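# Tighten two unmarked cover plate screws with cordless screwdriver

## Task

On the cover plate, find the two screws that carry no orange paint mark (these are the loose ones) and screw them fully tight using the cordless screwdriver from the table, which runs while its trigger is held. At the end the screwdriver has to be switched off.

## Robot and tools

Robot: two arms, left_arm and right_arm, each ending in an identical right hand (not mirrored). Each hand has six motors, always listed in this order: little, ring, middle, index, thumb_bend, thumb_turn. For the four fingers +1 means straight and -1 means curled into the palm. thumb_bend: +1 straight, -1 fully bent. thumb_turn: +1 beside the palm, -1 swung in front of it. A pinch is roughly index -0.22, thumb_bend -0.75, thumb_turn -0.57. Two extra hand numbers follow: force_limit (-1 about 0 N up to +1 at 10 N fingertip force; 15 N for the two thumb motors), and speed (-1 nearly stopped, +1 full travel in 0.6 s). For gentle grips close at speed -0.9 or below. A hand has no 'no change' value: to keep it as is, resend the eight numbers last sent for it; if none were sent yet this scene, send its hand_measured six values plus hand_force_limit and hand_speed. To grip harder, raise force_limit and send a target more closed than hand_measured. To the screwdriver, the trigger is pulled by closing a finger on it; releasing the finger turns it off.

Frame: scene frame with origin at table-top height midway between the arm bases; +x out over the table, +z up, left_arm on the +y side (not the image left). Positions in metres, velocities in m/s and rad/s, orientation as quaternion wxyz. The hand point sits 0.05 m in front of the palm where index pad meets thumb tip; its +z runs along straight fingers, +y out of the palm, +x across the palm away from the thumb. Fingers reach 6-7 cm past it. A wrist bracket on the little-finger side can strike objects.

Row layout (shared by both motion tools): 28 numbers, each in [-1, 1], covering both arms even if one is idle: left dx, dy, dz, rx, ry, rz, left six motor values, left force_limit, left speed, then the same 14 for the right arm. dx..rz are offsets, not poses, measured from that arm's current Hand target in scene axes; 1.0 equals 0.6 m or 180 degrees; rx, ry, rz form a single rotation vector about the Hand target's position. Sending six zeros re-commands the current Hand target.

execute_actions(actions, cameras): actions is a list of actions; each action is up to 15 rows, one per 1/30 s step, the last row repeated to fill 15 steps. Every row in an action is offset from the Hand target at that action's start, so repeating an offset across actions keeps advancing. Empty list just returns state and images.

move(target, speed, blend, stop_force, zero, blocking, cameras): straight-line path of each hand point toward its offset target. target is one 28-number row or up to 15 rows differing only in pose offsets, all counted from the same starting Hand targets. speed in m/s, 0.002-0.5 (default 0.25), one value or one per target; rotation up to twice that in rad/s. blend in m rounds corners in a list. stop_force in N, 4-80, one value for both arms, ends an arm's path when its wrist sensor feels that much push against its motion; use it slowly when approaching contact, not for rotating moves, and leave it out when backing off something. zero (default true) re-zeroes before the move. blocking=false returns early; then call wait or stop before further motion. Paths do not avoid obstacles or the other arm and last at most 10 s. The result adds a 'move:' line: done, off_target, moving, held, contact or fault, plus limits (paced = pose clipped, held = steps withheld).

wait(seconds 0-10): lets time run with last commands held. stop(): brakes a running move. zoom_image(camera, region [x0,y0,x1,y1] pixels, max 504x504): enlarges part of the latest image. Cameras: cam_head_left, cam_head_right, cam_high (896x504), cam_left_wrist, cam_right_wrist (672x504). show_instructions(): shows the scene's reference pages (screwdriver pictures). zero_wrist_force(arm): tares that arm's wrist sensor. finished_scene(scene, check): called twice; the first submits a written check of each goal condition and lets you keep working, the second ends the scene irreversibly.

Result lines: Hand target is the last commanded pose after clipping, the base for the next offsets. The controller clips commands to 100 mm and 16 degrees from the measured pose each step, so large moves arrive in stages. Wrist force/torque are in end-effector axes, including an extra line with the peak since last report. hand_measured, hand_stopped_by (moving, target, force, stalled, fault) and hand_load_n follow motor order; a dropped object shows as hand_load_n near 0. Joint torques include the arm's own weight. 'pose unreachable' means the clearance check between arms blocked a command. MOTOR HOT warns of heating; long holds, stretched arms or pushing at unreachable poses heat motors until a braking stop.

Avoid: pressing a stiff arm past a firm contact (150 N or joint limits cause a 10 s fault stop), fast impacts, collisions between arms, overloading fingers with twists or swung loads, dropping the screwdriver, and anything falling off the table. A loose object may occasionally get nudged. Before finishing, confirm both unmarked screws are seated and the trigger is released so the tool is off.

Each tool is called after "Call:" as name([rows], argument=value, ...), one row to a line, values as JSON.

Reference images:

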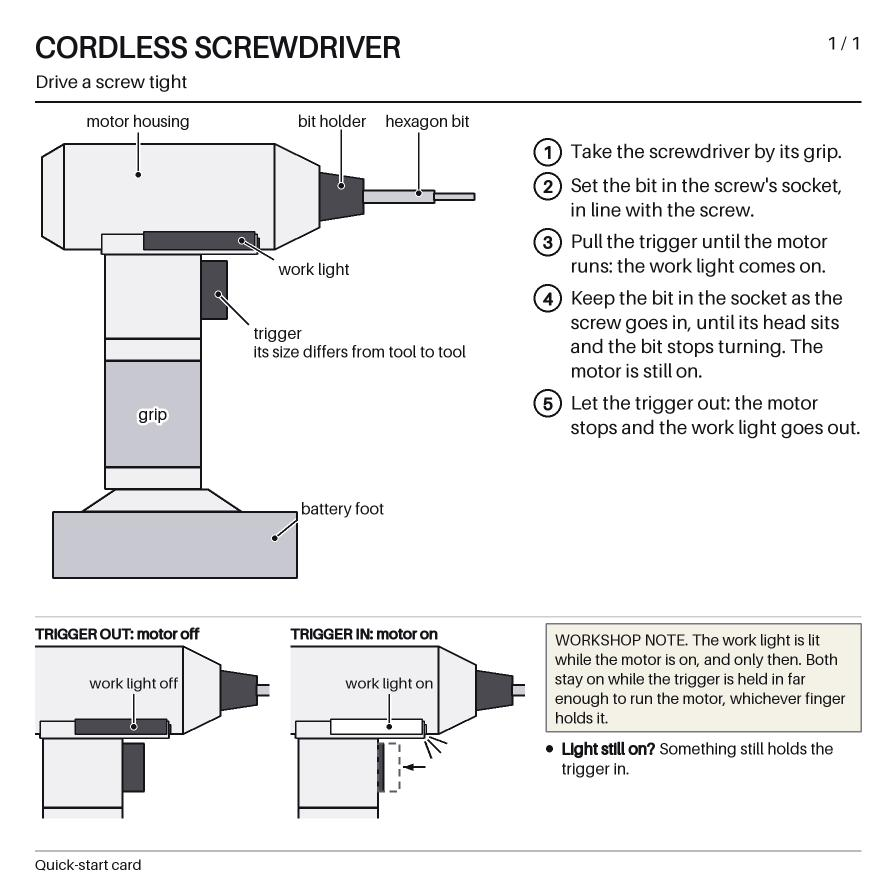

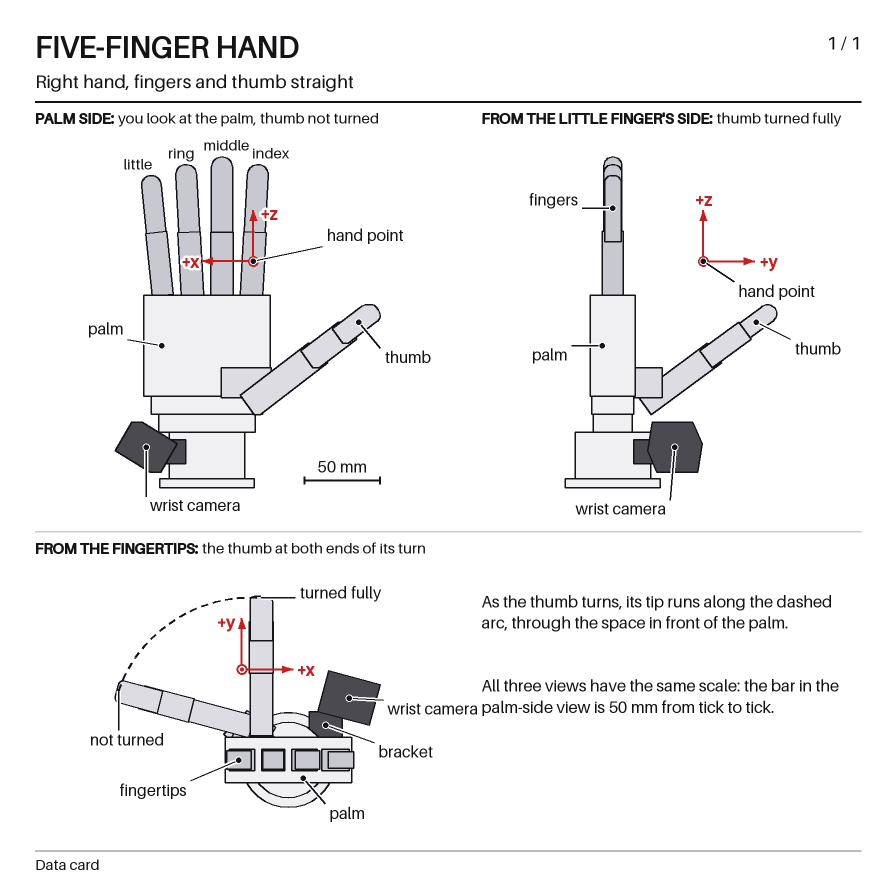

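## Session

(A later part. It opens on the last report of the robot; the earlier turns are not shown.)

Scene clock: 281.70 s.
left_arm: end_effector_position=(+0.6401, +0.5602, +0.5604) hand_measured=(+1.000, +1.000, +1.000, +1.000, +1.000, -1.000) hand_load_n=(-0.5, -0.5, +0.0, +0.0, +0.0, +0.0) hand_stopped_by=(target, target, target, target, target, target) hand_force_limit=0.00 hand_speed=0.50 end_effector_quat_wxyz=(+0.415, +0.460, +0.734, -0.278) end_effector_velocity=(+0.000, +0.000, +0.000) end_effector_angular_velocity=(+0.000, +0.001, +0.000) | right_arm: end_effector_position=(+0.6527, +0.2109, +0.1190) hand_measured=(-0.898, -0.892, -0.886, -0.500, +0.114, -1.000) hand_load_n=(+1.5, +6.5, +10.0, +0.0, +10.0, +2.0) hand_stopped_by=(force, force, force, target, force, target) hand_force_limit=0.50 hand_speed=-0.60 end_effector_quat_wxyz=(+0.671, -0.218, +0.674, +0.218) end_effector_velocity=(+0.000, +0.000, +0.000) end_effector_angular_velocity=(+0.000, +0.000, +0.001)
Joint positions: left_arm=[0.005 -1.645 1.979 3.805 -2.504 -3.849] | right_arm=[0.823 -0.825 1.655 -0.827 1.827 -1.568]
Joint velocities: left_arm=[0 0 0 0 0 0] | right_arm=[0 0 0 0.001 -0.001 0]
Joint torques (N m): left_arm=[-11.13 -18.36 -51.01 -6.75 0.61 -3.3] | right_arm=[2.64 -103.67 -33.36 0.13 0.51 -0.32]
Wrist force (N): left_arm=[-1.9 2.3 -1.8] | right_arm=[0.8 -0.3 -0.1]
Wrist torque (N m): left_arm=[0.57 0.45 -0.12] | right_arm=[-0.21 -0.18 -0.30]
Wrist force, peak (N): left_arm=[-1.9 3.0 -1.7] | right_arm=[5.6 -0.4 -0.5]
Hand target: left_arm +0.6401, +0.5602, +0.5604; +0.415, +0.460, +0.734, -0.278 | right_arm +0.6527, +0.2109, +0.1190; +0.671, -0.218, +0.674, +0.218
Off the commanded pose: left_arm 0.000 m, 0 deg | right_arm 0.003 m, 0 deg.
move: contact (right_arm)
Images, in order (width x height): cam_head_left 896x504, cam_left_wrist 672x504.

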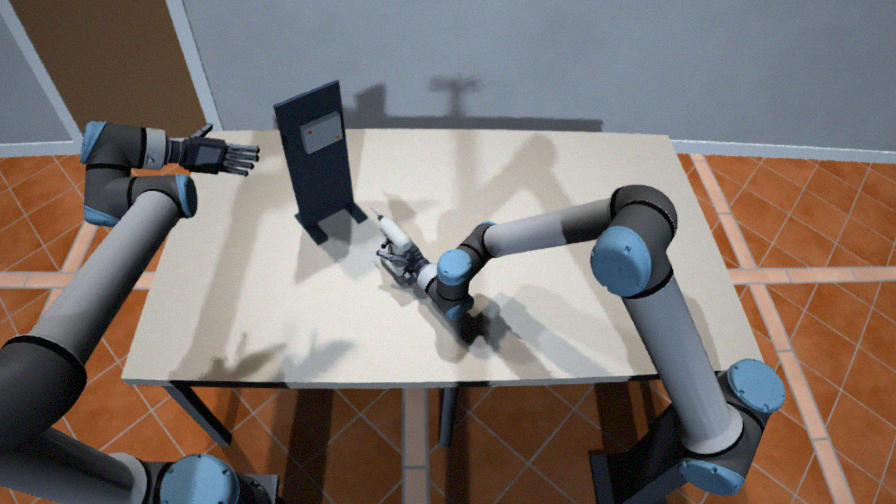

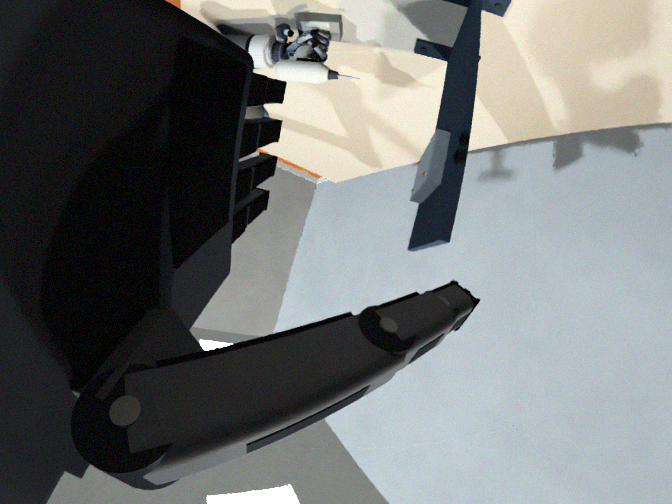

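Call:
move(target=[0,0,0,0,0,0,1,1,1,1,1,-1,0,0.5,0,0,0,0,0,0,-0.98,-0.98,-0.98,1,-0.98,-1,0.5,-0.6], speed=0.02, cameras=[])

Call:
move(target=[0,0,0,0,0,0,1,1,1,1,1,-1,0,0.5,0,0,0,0,0,0,-0.75,-0.75,-0.75,1,0.3,-1,0.5,-0.85], speed=0.02, cameras=["cam_left_wrist"])

Call:
zoom_image(camera="cam_left_wrist", region=[260, 0, 400, 140])

Scene clock: 284.47 s.
left_arm: end_effector_position=(+0.6401, +0.5602, +0.5604) hand_measured=(+1.000, +1.000, +1.000, +1.000, +1.000, -1.000) hand_load_n=(+0.0, +0.0, +0.0, +0.0, +0.0, +0.0) hand_stopped_by=(target, target, target, target, target, target) hand_force_limit=0.00 hand_speed=0.50 end_effector_quat_wxyz=(+0.415, +0.460, +0.734, -0.278) end_effector_velocity=(+0.000, +0.000, +0.000) end_effector_angular_velocity=(+0.000, +0.000, +0.000) | right_arm: end_effector_position=(+0.6527, +0.2109, +0.1190) hand_measured=(-0.898, -0.892, -0.886, +1.000, +0.114, -1.000) hand_load_n=(+1.5, +6.5, +10.0, +0.0, +10.0, +1.5) hand_stopped_by=(force, force, force, target, force, target) hand_force_limit=0.50 hand_speed=-0.60 end_effector_quat_wxyz=(+0.671, -0.218, +0.674, +0.218) end_effector_velocity=(+0.000, +0.000, +0.002) end_effector_angular_velocity=(+0.002, -0.001, +0.000)
Joint positions: left_arm=[0.005 -1.645 1.979 3.805 -2.504 -3.849] | right_arm=[0.823 -0.825 1.655 -0.827 1.827 -1.568]
Joint velocities: left_arm=[0 0 0 0 0 0] | right_arm=[0 -0.001 0 -0.001 0 0]
Joint torques (N m): left_arm=[-10.17 -18.57 -45.24 -6.45 0.52 -3.07] | right_arm=[2.23 -104.16 -34.96 -2.13 0.57 -0.14]
Wrist force (N): left_arm=[-1.5 2.5 -1.9] | right_arm=[1.5 -0.4 0.3]
Wrist torque (N m): left_arm=[0.60 0.39 -0.09] | right_arm=[-0.25 -0.21 -0.25]
Wrist force, peak (N): left_arm=[-1.8 2.6 -2.5] | right_arm=[1.8 -0.5 0.6]
Hand target: left_arm +0.6401, +0.5602, +0.5604; +0.415, +0.460, +0.734, -0.278 | right_arm +0.6527, +0.2109, +0.1190; +0.671, -0.218, +0.674, +0.218
Off the commanded pose: left_arm 0.000 m, 0 deg | right_arm 0.000 m, 0 deg.
move: done
No camera images: "cameras" was empty.

Scene clock: 285.93 s.
left_arm: end_effector_position=(+0.6401, +0.5602, +0.5604) hand_measured=(+1.000, +1.000, +1.000, +1.000, +1.000, -1.000) hand_load_n=(+0.0, +0.0, +0.0, +0.0, +0.0, +0.0) hand_stopped_by=(target, target, target, target, target, target) hand_force_limit=0.00 hand_speed=0.50 end_effector_quat_wxyz=(+0.415, +0.460, +0.734, -0.278) end_effector_velocity=(+0.000, +0.001, +0.000) end_effector_angular_velocity=(+0.001, +0.000, +0.001) | right_arm: end_effector_position=(+0.6527, +0.2109, +0.1190) hand_measured=(-0.750, -0.750, -0.750, +1.000, +0.300, -1.000) hand_load_n=(+0.0, +0.0, +0.0, +0.0, +0.0, -0.5) hand_stopped_by=(target, target, target, target, target, target) hand_force_limit=0.50 hand_speed=-0.85 end_effector_quat_wxyz=(+0.671, -0.218, +0.674, +0.218) end_effector_velocity=(+0.000, +0.000, +0.001) end_effector_angular_velocity=(+0.001, -0.001, +0.000)
Joint positions: left_arm=[0.005 -1.645 1.979 3.805 -2.504 -3.849] | right_arm=[0.823 -0.825 1.655 -0.827 1.827 -1.568]
Joint velocities: left_arm=[0.001 0 0 0 0.001 0] | right_arm=[0 -0.001 0 0 0 0]
Joint torques (N m): left_arm=[-8.4 -15.97 -40.43 -6.65 0.33 -2.98] | right_arm=[1.85 -96.63 -34.08 -3.44 0.59 -0.16]
Wrist force (N): left_arm=[-1.6 2.4 -2.1] | right_arm=[-0.8 -0.2 -1.2]
Wrist torque (N m): left_arm=[0.59 0.42 -0.10] | right_arm=[-0.14 0.28 -0.19]
Wrist force, peak (N): left_arm=[-1.7 2.7 -2.3] | right_arm=[3.4 -0.8 -1.4]
Hand target: left_arm +0.6401, +0.5602, +0.5604; +0.415, +0.460, +0.734, -0.278 | right_arm +0.6527, +0.2109, +0.1190; +0.671, -0.218, +0.674, +0.218
Off the commanded pose: left_arm 0.000 m, 0 deg | right_arm 0.000 m, 0 deg.
move: done
Images, in order (width x height): cam_left_wrist 672x504.

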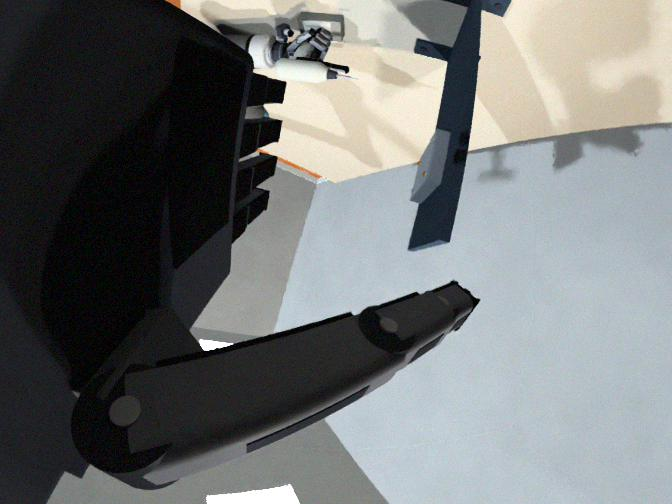

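Scaled by 3.600 from the camera's 672x504 image, which has a finer 960x720 frame.

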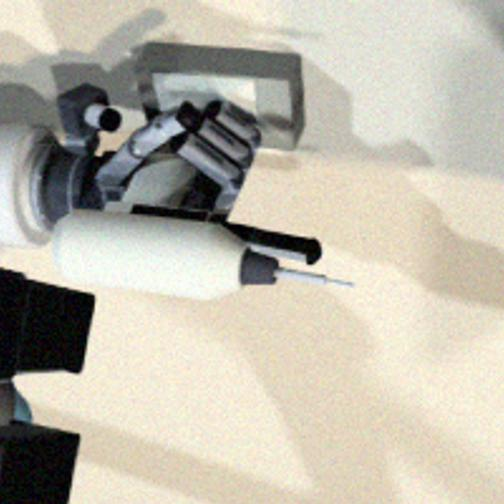

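Call:
move(target=[0,0,0,0,0,0,1,1,1,1,1,-1,0,0.5,0,0,0,0,0,0,0.98,0.98,0.98,1,0.98,-1,0.5,-0.5], speed=0.02, cameras=["cam_left_wrist"])

Call:
zoom_image(camera="cam_left_wrist", region=[260, 0, 400, 140])

Scene clock: 288.47 s.
left_arm: end_effector_position=(+0.6401, +0.5602, +0.5604) hand_measured=(+1.000, +1.000, +1.000, +1.000, +1.000, -1.000) hand_load_n=(+0.0, +0.0, +0.0, +0.0, +0.0, -0.5) hand_stopped_by=(target, target, target, target, target, target) hand_force_limit=0.00 hand_speed=0.50 end_effector_quat_wxyz=(+0.415, +0.460, +0.734, -0.278) end_effector_velocity=(+0.000, +0.001, +0.000) end_effector_angular_velocity=(+0.000, +0.000, +0.001) | right_arm: end_effector_position=(+0.6527, +0.2109, +0.1190) hand_measured=(+0.980, +0.980, +0.980, +1.000, +0.980, -1.000) hand_load_n=(+0.0, +0.0, +0.0, +0.0, +0.0, -0.5) hand_stopped_by=(target, target, target, target, target, target) hand_force_limit=0.50 hand_speed=-0.50 end_effector_quat_wxyz=(+0.671, -0.218, +0.674, +0.218) end_effector_velocity=(+0.000, +0.000, -0.001) end_effector_angular_velocity=(-0.001, +0.001, +0.000)
Joint positions: left_arm=[0.005 -1.645 1.979 3.805 -2.504 -3.849] | right_arm=[0.823 -0.825 1.655 -0.827 1.827 -1.568]
Joint velocities: left_arm=[0.001 0 0 0 0 0] | right_arm=[0 0.001 0 0 0 0]
Joint torques (N m): left_arm=[-8.82 -19.01 -34.38 -6.14 0.34 -3.39] | right_arm=[2.69 -89.44 -33.47 -4.23 0.64 -0.28]
Wrist force (N): left_arm=[-1.6 2.5 -2.3] | right_arm=[-0.9 -0.6 -0.7]
Wrist torque (N m): left_arm=[0.62 0.42 -0.10] | right_arm=[-0.24 0.29 -0.20]
Wrist force, peak (N): left_arm=[-1.9 2.8 -2.2] | right_arm=[-0.6 -0.6 -1.1]
Hand target: left_arm +0.6401, +0.5602, +0.5604; +0.415, +0.460, +0.734, -0.278 | right_arm +0.6527, +0.2109, +0.1190; +0.671, -0.218, +0.674, +0.218
Off the commanded pose: left_arm 0.000 m, 0 deg | right_arm 0.000 m, 0 deg.
move: done
Images, in order (width x height): cam_left_wrist 672x504.

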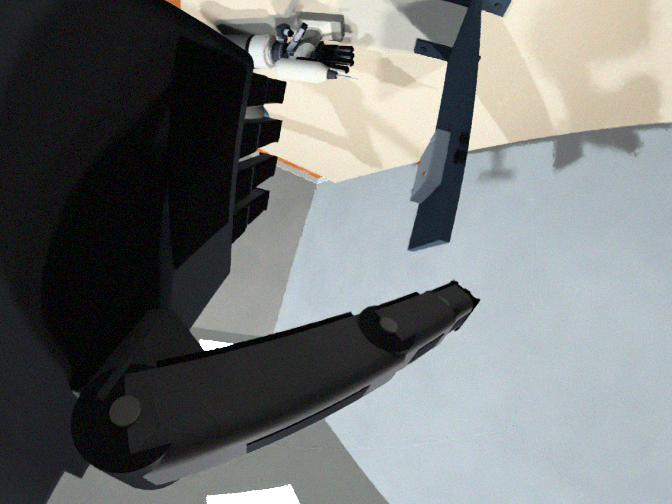

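Scaled by 3.600 from the camera's 672x504 image, which has a finer 960x720 frame.

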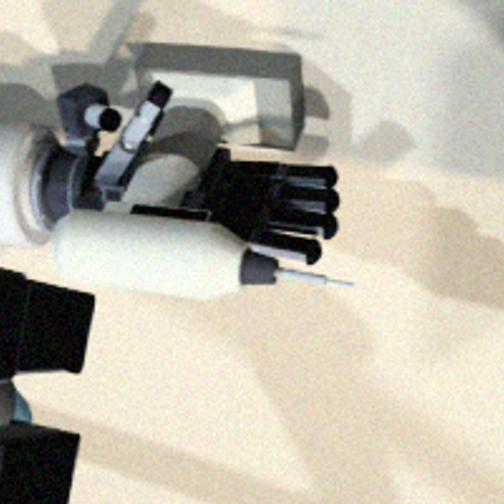

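Call:
move(target=[0,0,0,0,0,0,1,1,1,1,1,-1,0,0.5,-0.243,-0.176,0,0,0,0,0.98,0.98,0.98,1,0.98,-1,0.5,-0.5], speed=0.08)

Call:
zoom_image(camera="cam_left_wrist", region=[260, 0, 400, 140])

Call:
zoom_image(camera="cam_head_right", region=[280, 90, 440, 310])

Call:
zoom_image(camera="cam_high", region=[200, 60, 600, 460])

Scene clock: 291.20 s.
left_arm: end_effector_position=(+0.6401, +0.5602, +0.5604) hand_measured=(+1.000, +1.000, +1.000, +1.000, +1.000, -1.000) hand_load_n=(+0.0, +0.0, +0.0, +0.0, +0.0, -0.5) hand_stopped_by=(target, target, target, target, target, target) hand_force_limit=0.00 hand_speed=0.50 end_effector_quat_wxyz=(+0.415, +0.460, +0.734, -0.278) end_effector_velocity=(+0.000, +0.001, +0.000) end_effector_angular_velocity=(+0.000, +0.000, +0.001) | right_arm: end_effector_position=(+0.5069, +0.1051, +0.1189) hand_measured=(+0.980, +0.980, +0.980, +1.000, +0.980, -1.000) hand_load_n=(+0.0, +0.0, +0.0, +0.0, +0.0, +0.0) hand_stopped_by=(target, target, target, target, target, target) hand_force_limit=0.50 hand_speed=-0.50 end_effector_quat_wxyz=(+0.672, -0.218, +0.674, +0.218) end_effector_velocity=(+0.001, +0.001, -0.001) end_effector_angular_velocity=(-0.002, +0.001, +0.001)
Joint positions: left_arm=[0.005 -1.645 1.979 3.805 -2.504 -3.849] | right_arm=[0.894 -0.988 1.998 -1.006 1.898 -1.568]
Joint velocities: left_arm=[0.001 0 0 0 0 0] | right_arm=[-0.001 0.002 -0.003 0.004 -0.002 0]
Joint torques (N m): left_arm=[-7.18 -19.77 -33.34 -5.71 0.14 -2.44] | right_arm=[-13.89 -65.46 -30.99 0.36 -1.44 1.44]
Wrist force (N): left_arm=[-1.4 2.5 -2.1] | right_arm=[-0.6 -0.4 -0.5]
Wrist torque (N m): left_arm=[0.62 0.38 -0.08] | right_arm=[-0.21 0.23 -0.18]
Wrist force, peak (N): left_arm=[-1.6 2.6 -2.5] | right_arm=[-0.5 -0.6 -1.7]
Hand target: left_arm +0.6401, +0.5602, +0.5604; +0.415, +0.460, +0.734, -0.278 | right_arm +0.5070, +0.1050, +0.1188; +0.671, -0.218, +0.674, +0.218
Off the commanded pose: left_arm 0.000 m, 0 deg | right_arm 0.000 m, 0 deg.
move: done

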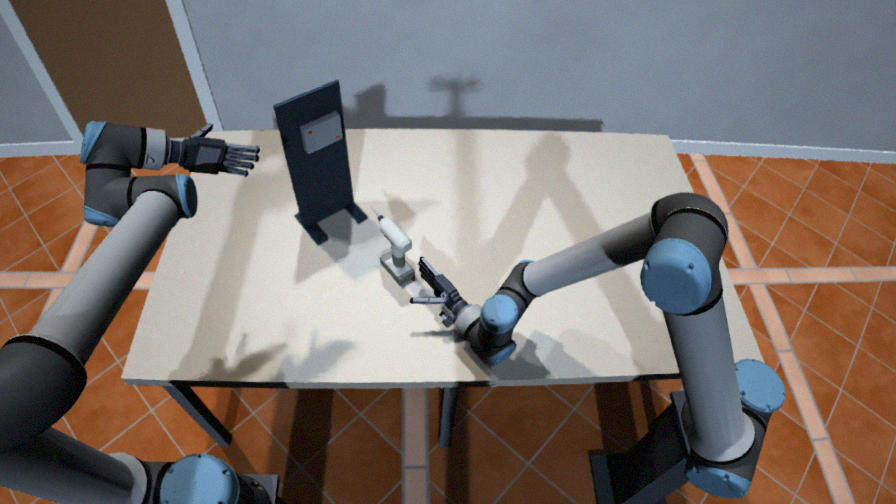

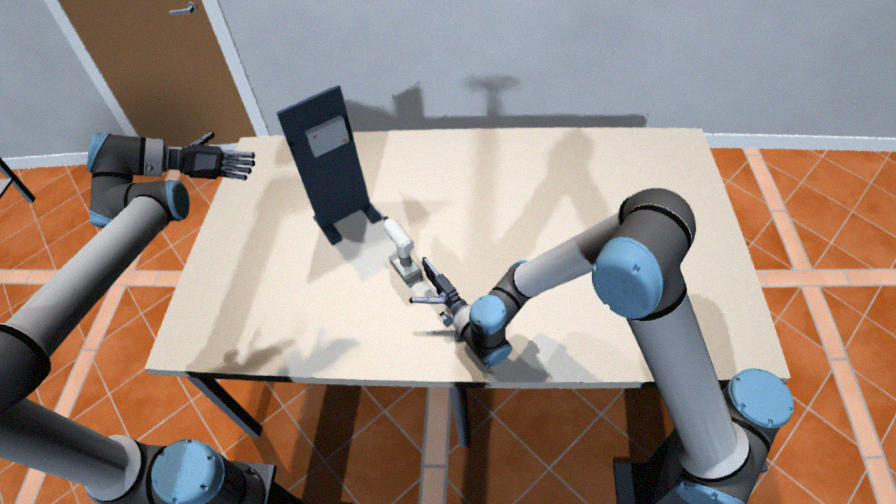

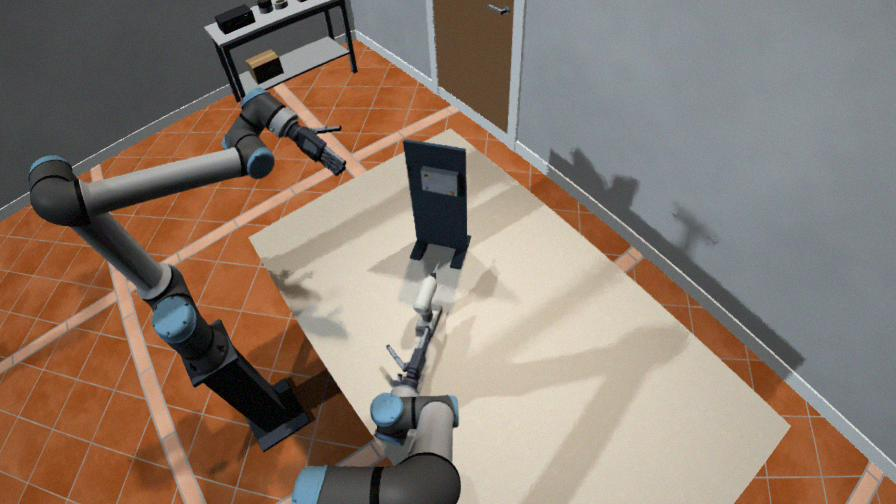

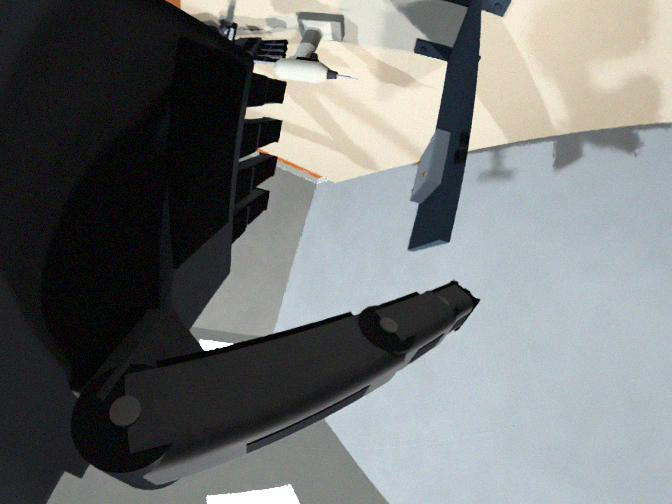

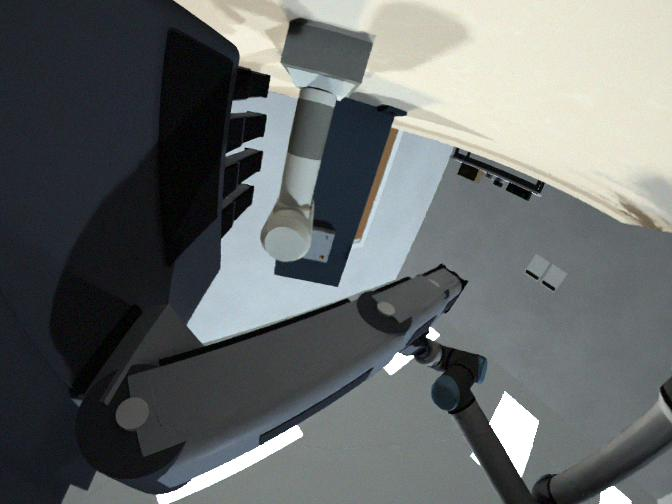

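Scaled by 3.600 from the camera's 672x504 image, which has a finer 960x720 frame.

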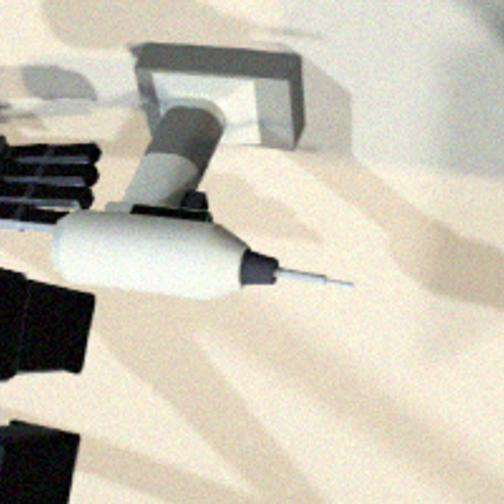

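Scaled by 2.291.

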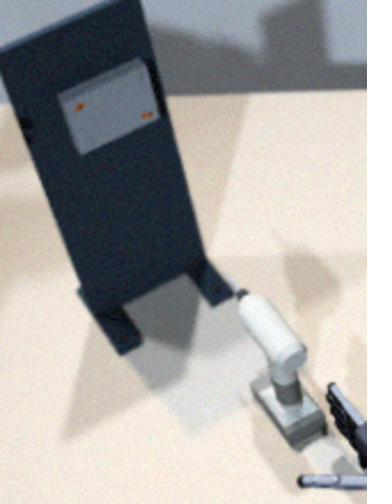

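Scaled by 1.260.

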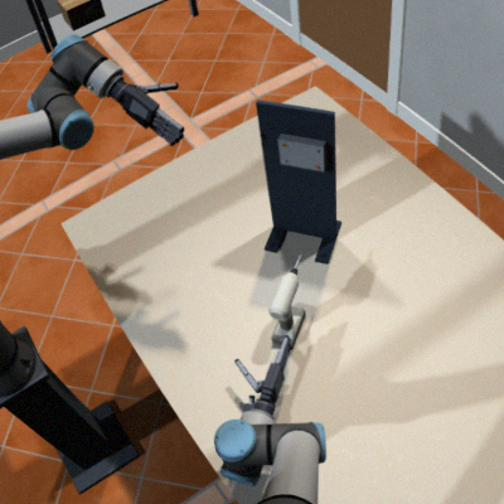

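Call:
zoom_image(camera="cam_high", region=[410, 155, 474, 205])

Call:
zoom_image(camera="cam_left_wrist", region=[410, 125, 450, 165])

Call:
finished_scene(scene=1, check="LL and UR screws (unmarked) each stalled the motor at wrist torque about -0.75 to -0.84 Nm with bit engaged; close left wrist view shows UR head protruding the same as the painted tight ones. Tool is standing on the table, released, trigger out, light strip dark in left wrist zoom. Could be missed if a screw is jammed not tight, but the protrusion matches.")

Scaled by 7.875.

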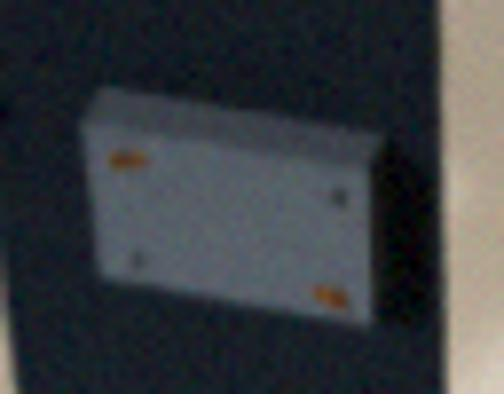

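Scaled by 12.600 from the camera's 672x504 image, which has a finer 960x720 frame.

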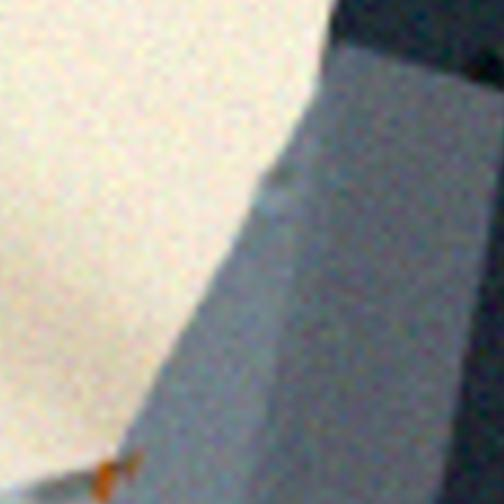

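This call ended nothing. Check each condition that your pictures could not show: look closer or test it, and mend what is not met. Then call finished_scene again.

Call:
finished_scene(scene=1, check="Same as before: both unmarked screws stalled the bit (torque about -0.75 to -0.84 Nm), UR head standoff matches painted tight screw in close view (a loose one would stick out about 60 px more), tool released standing, work light dark, trigger out. Cannot directly measure residual tightness, but the motor stall shows it.")

The scene is finished: the task was done.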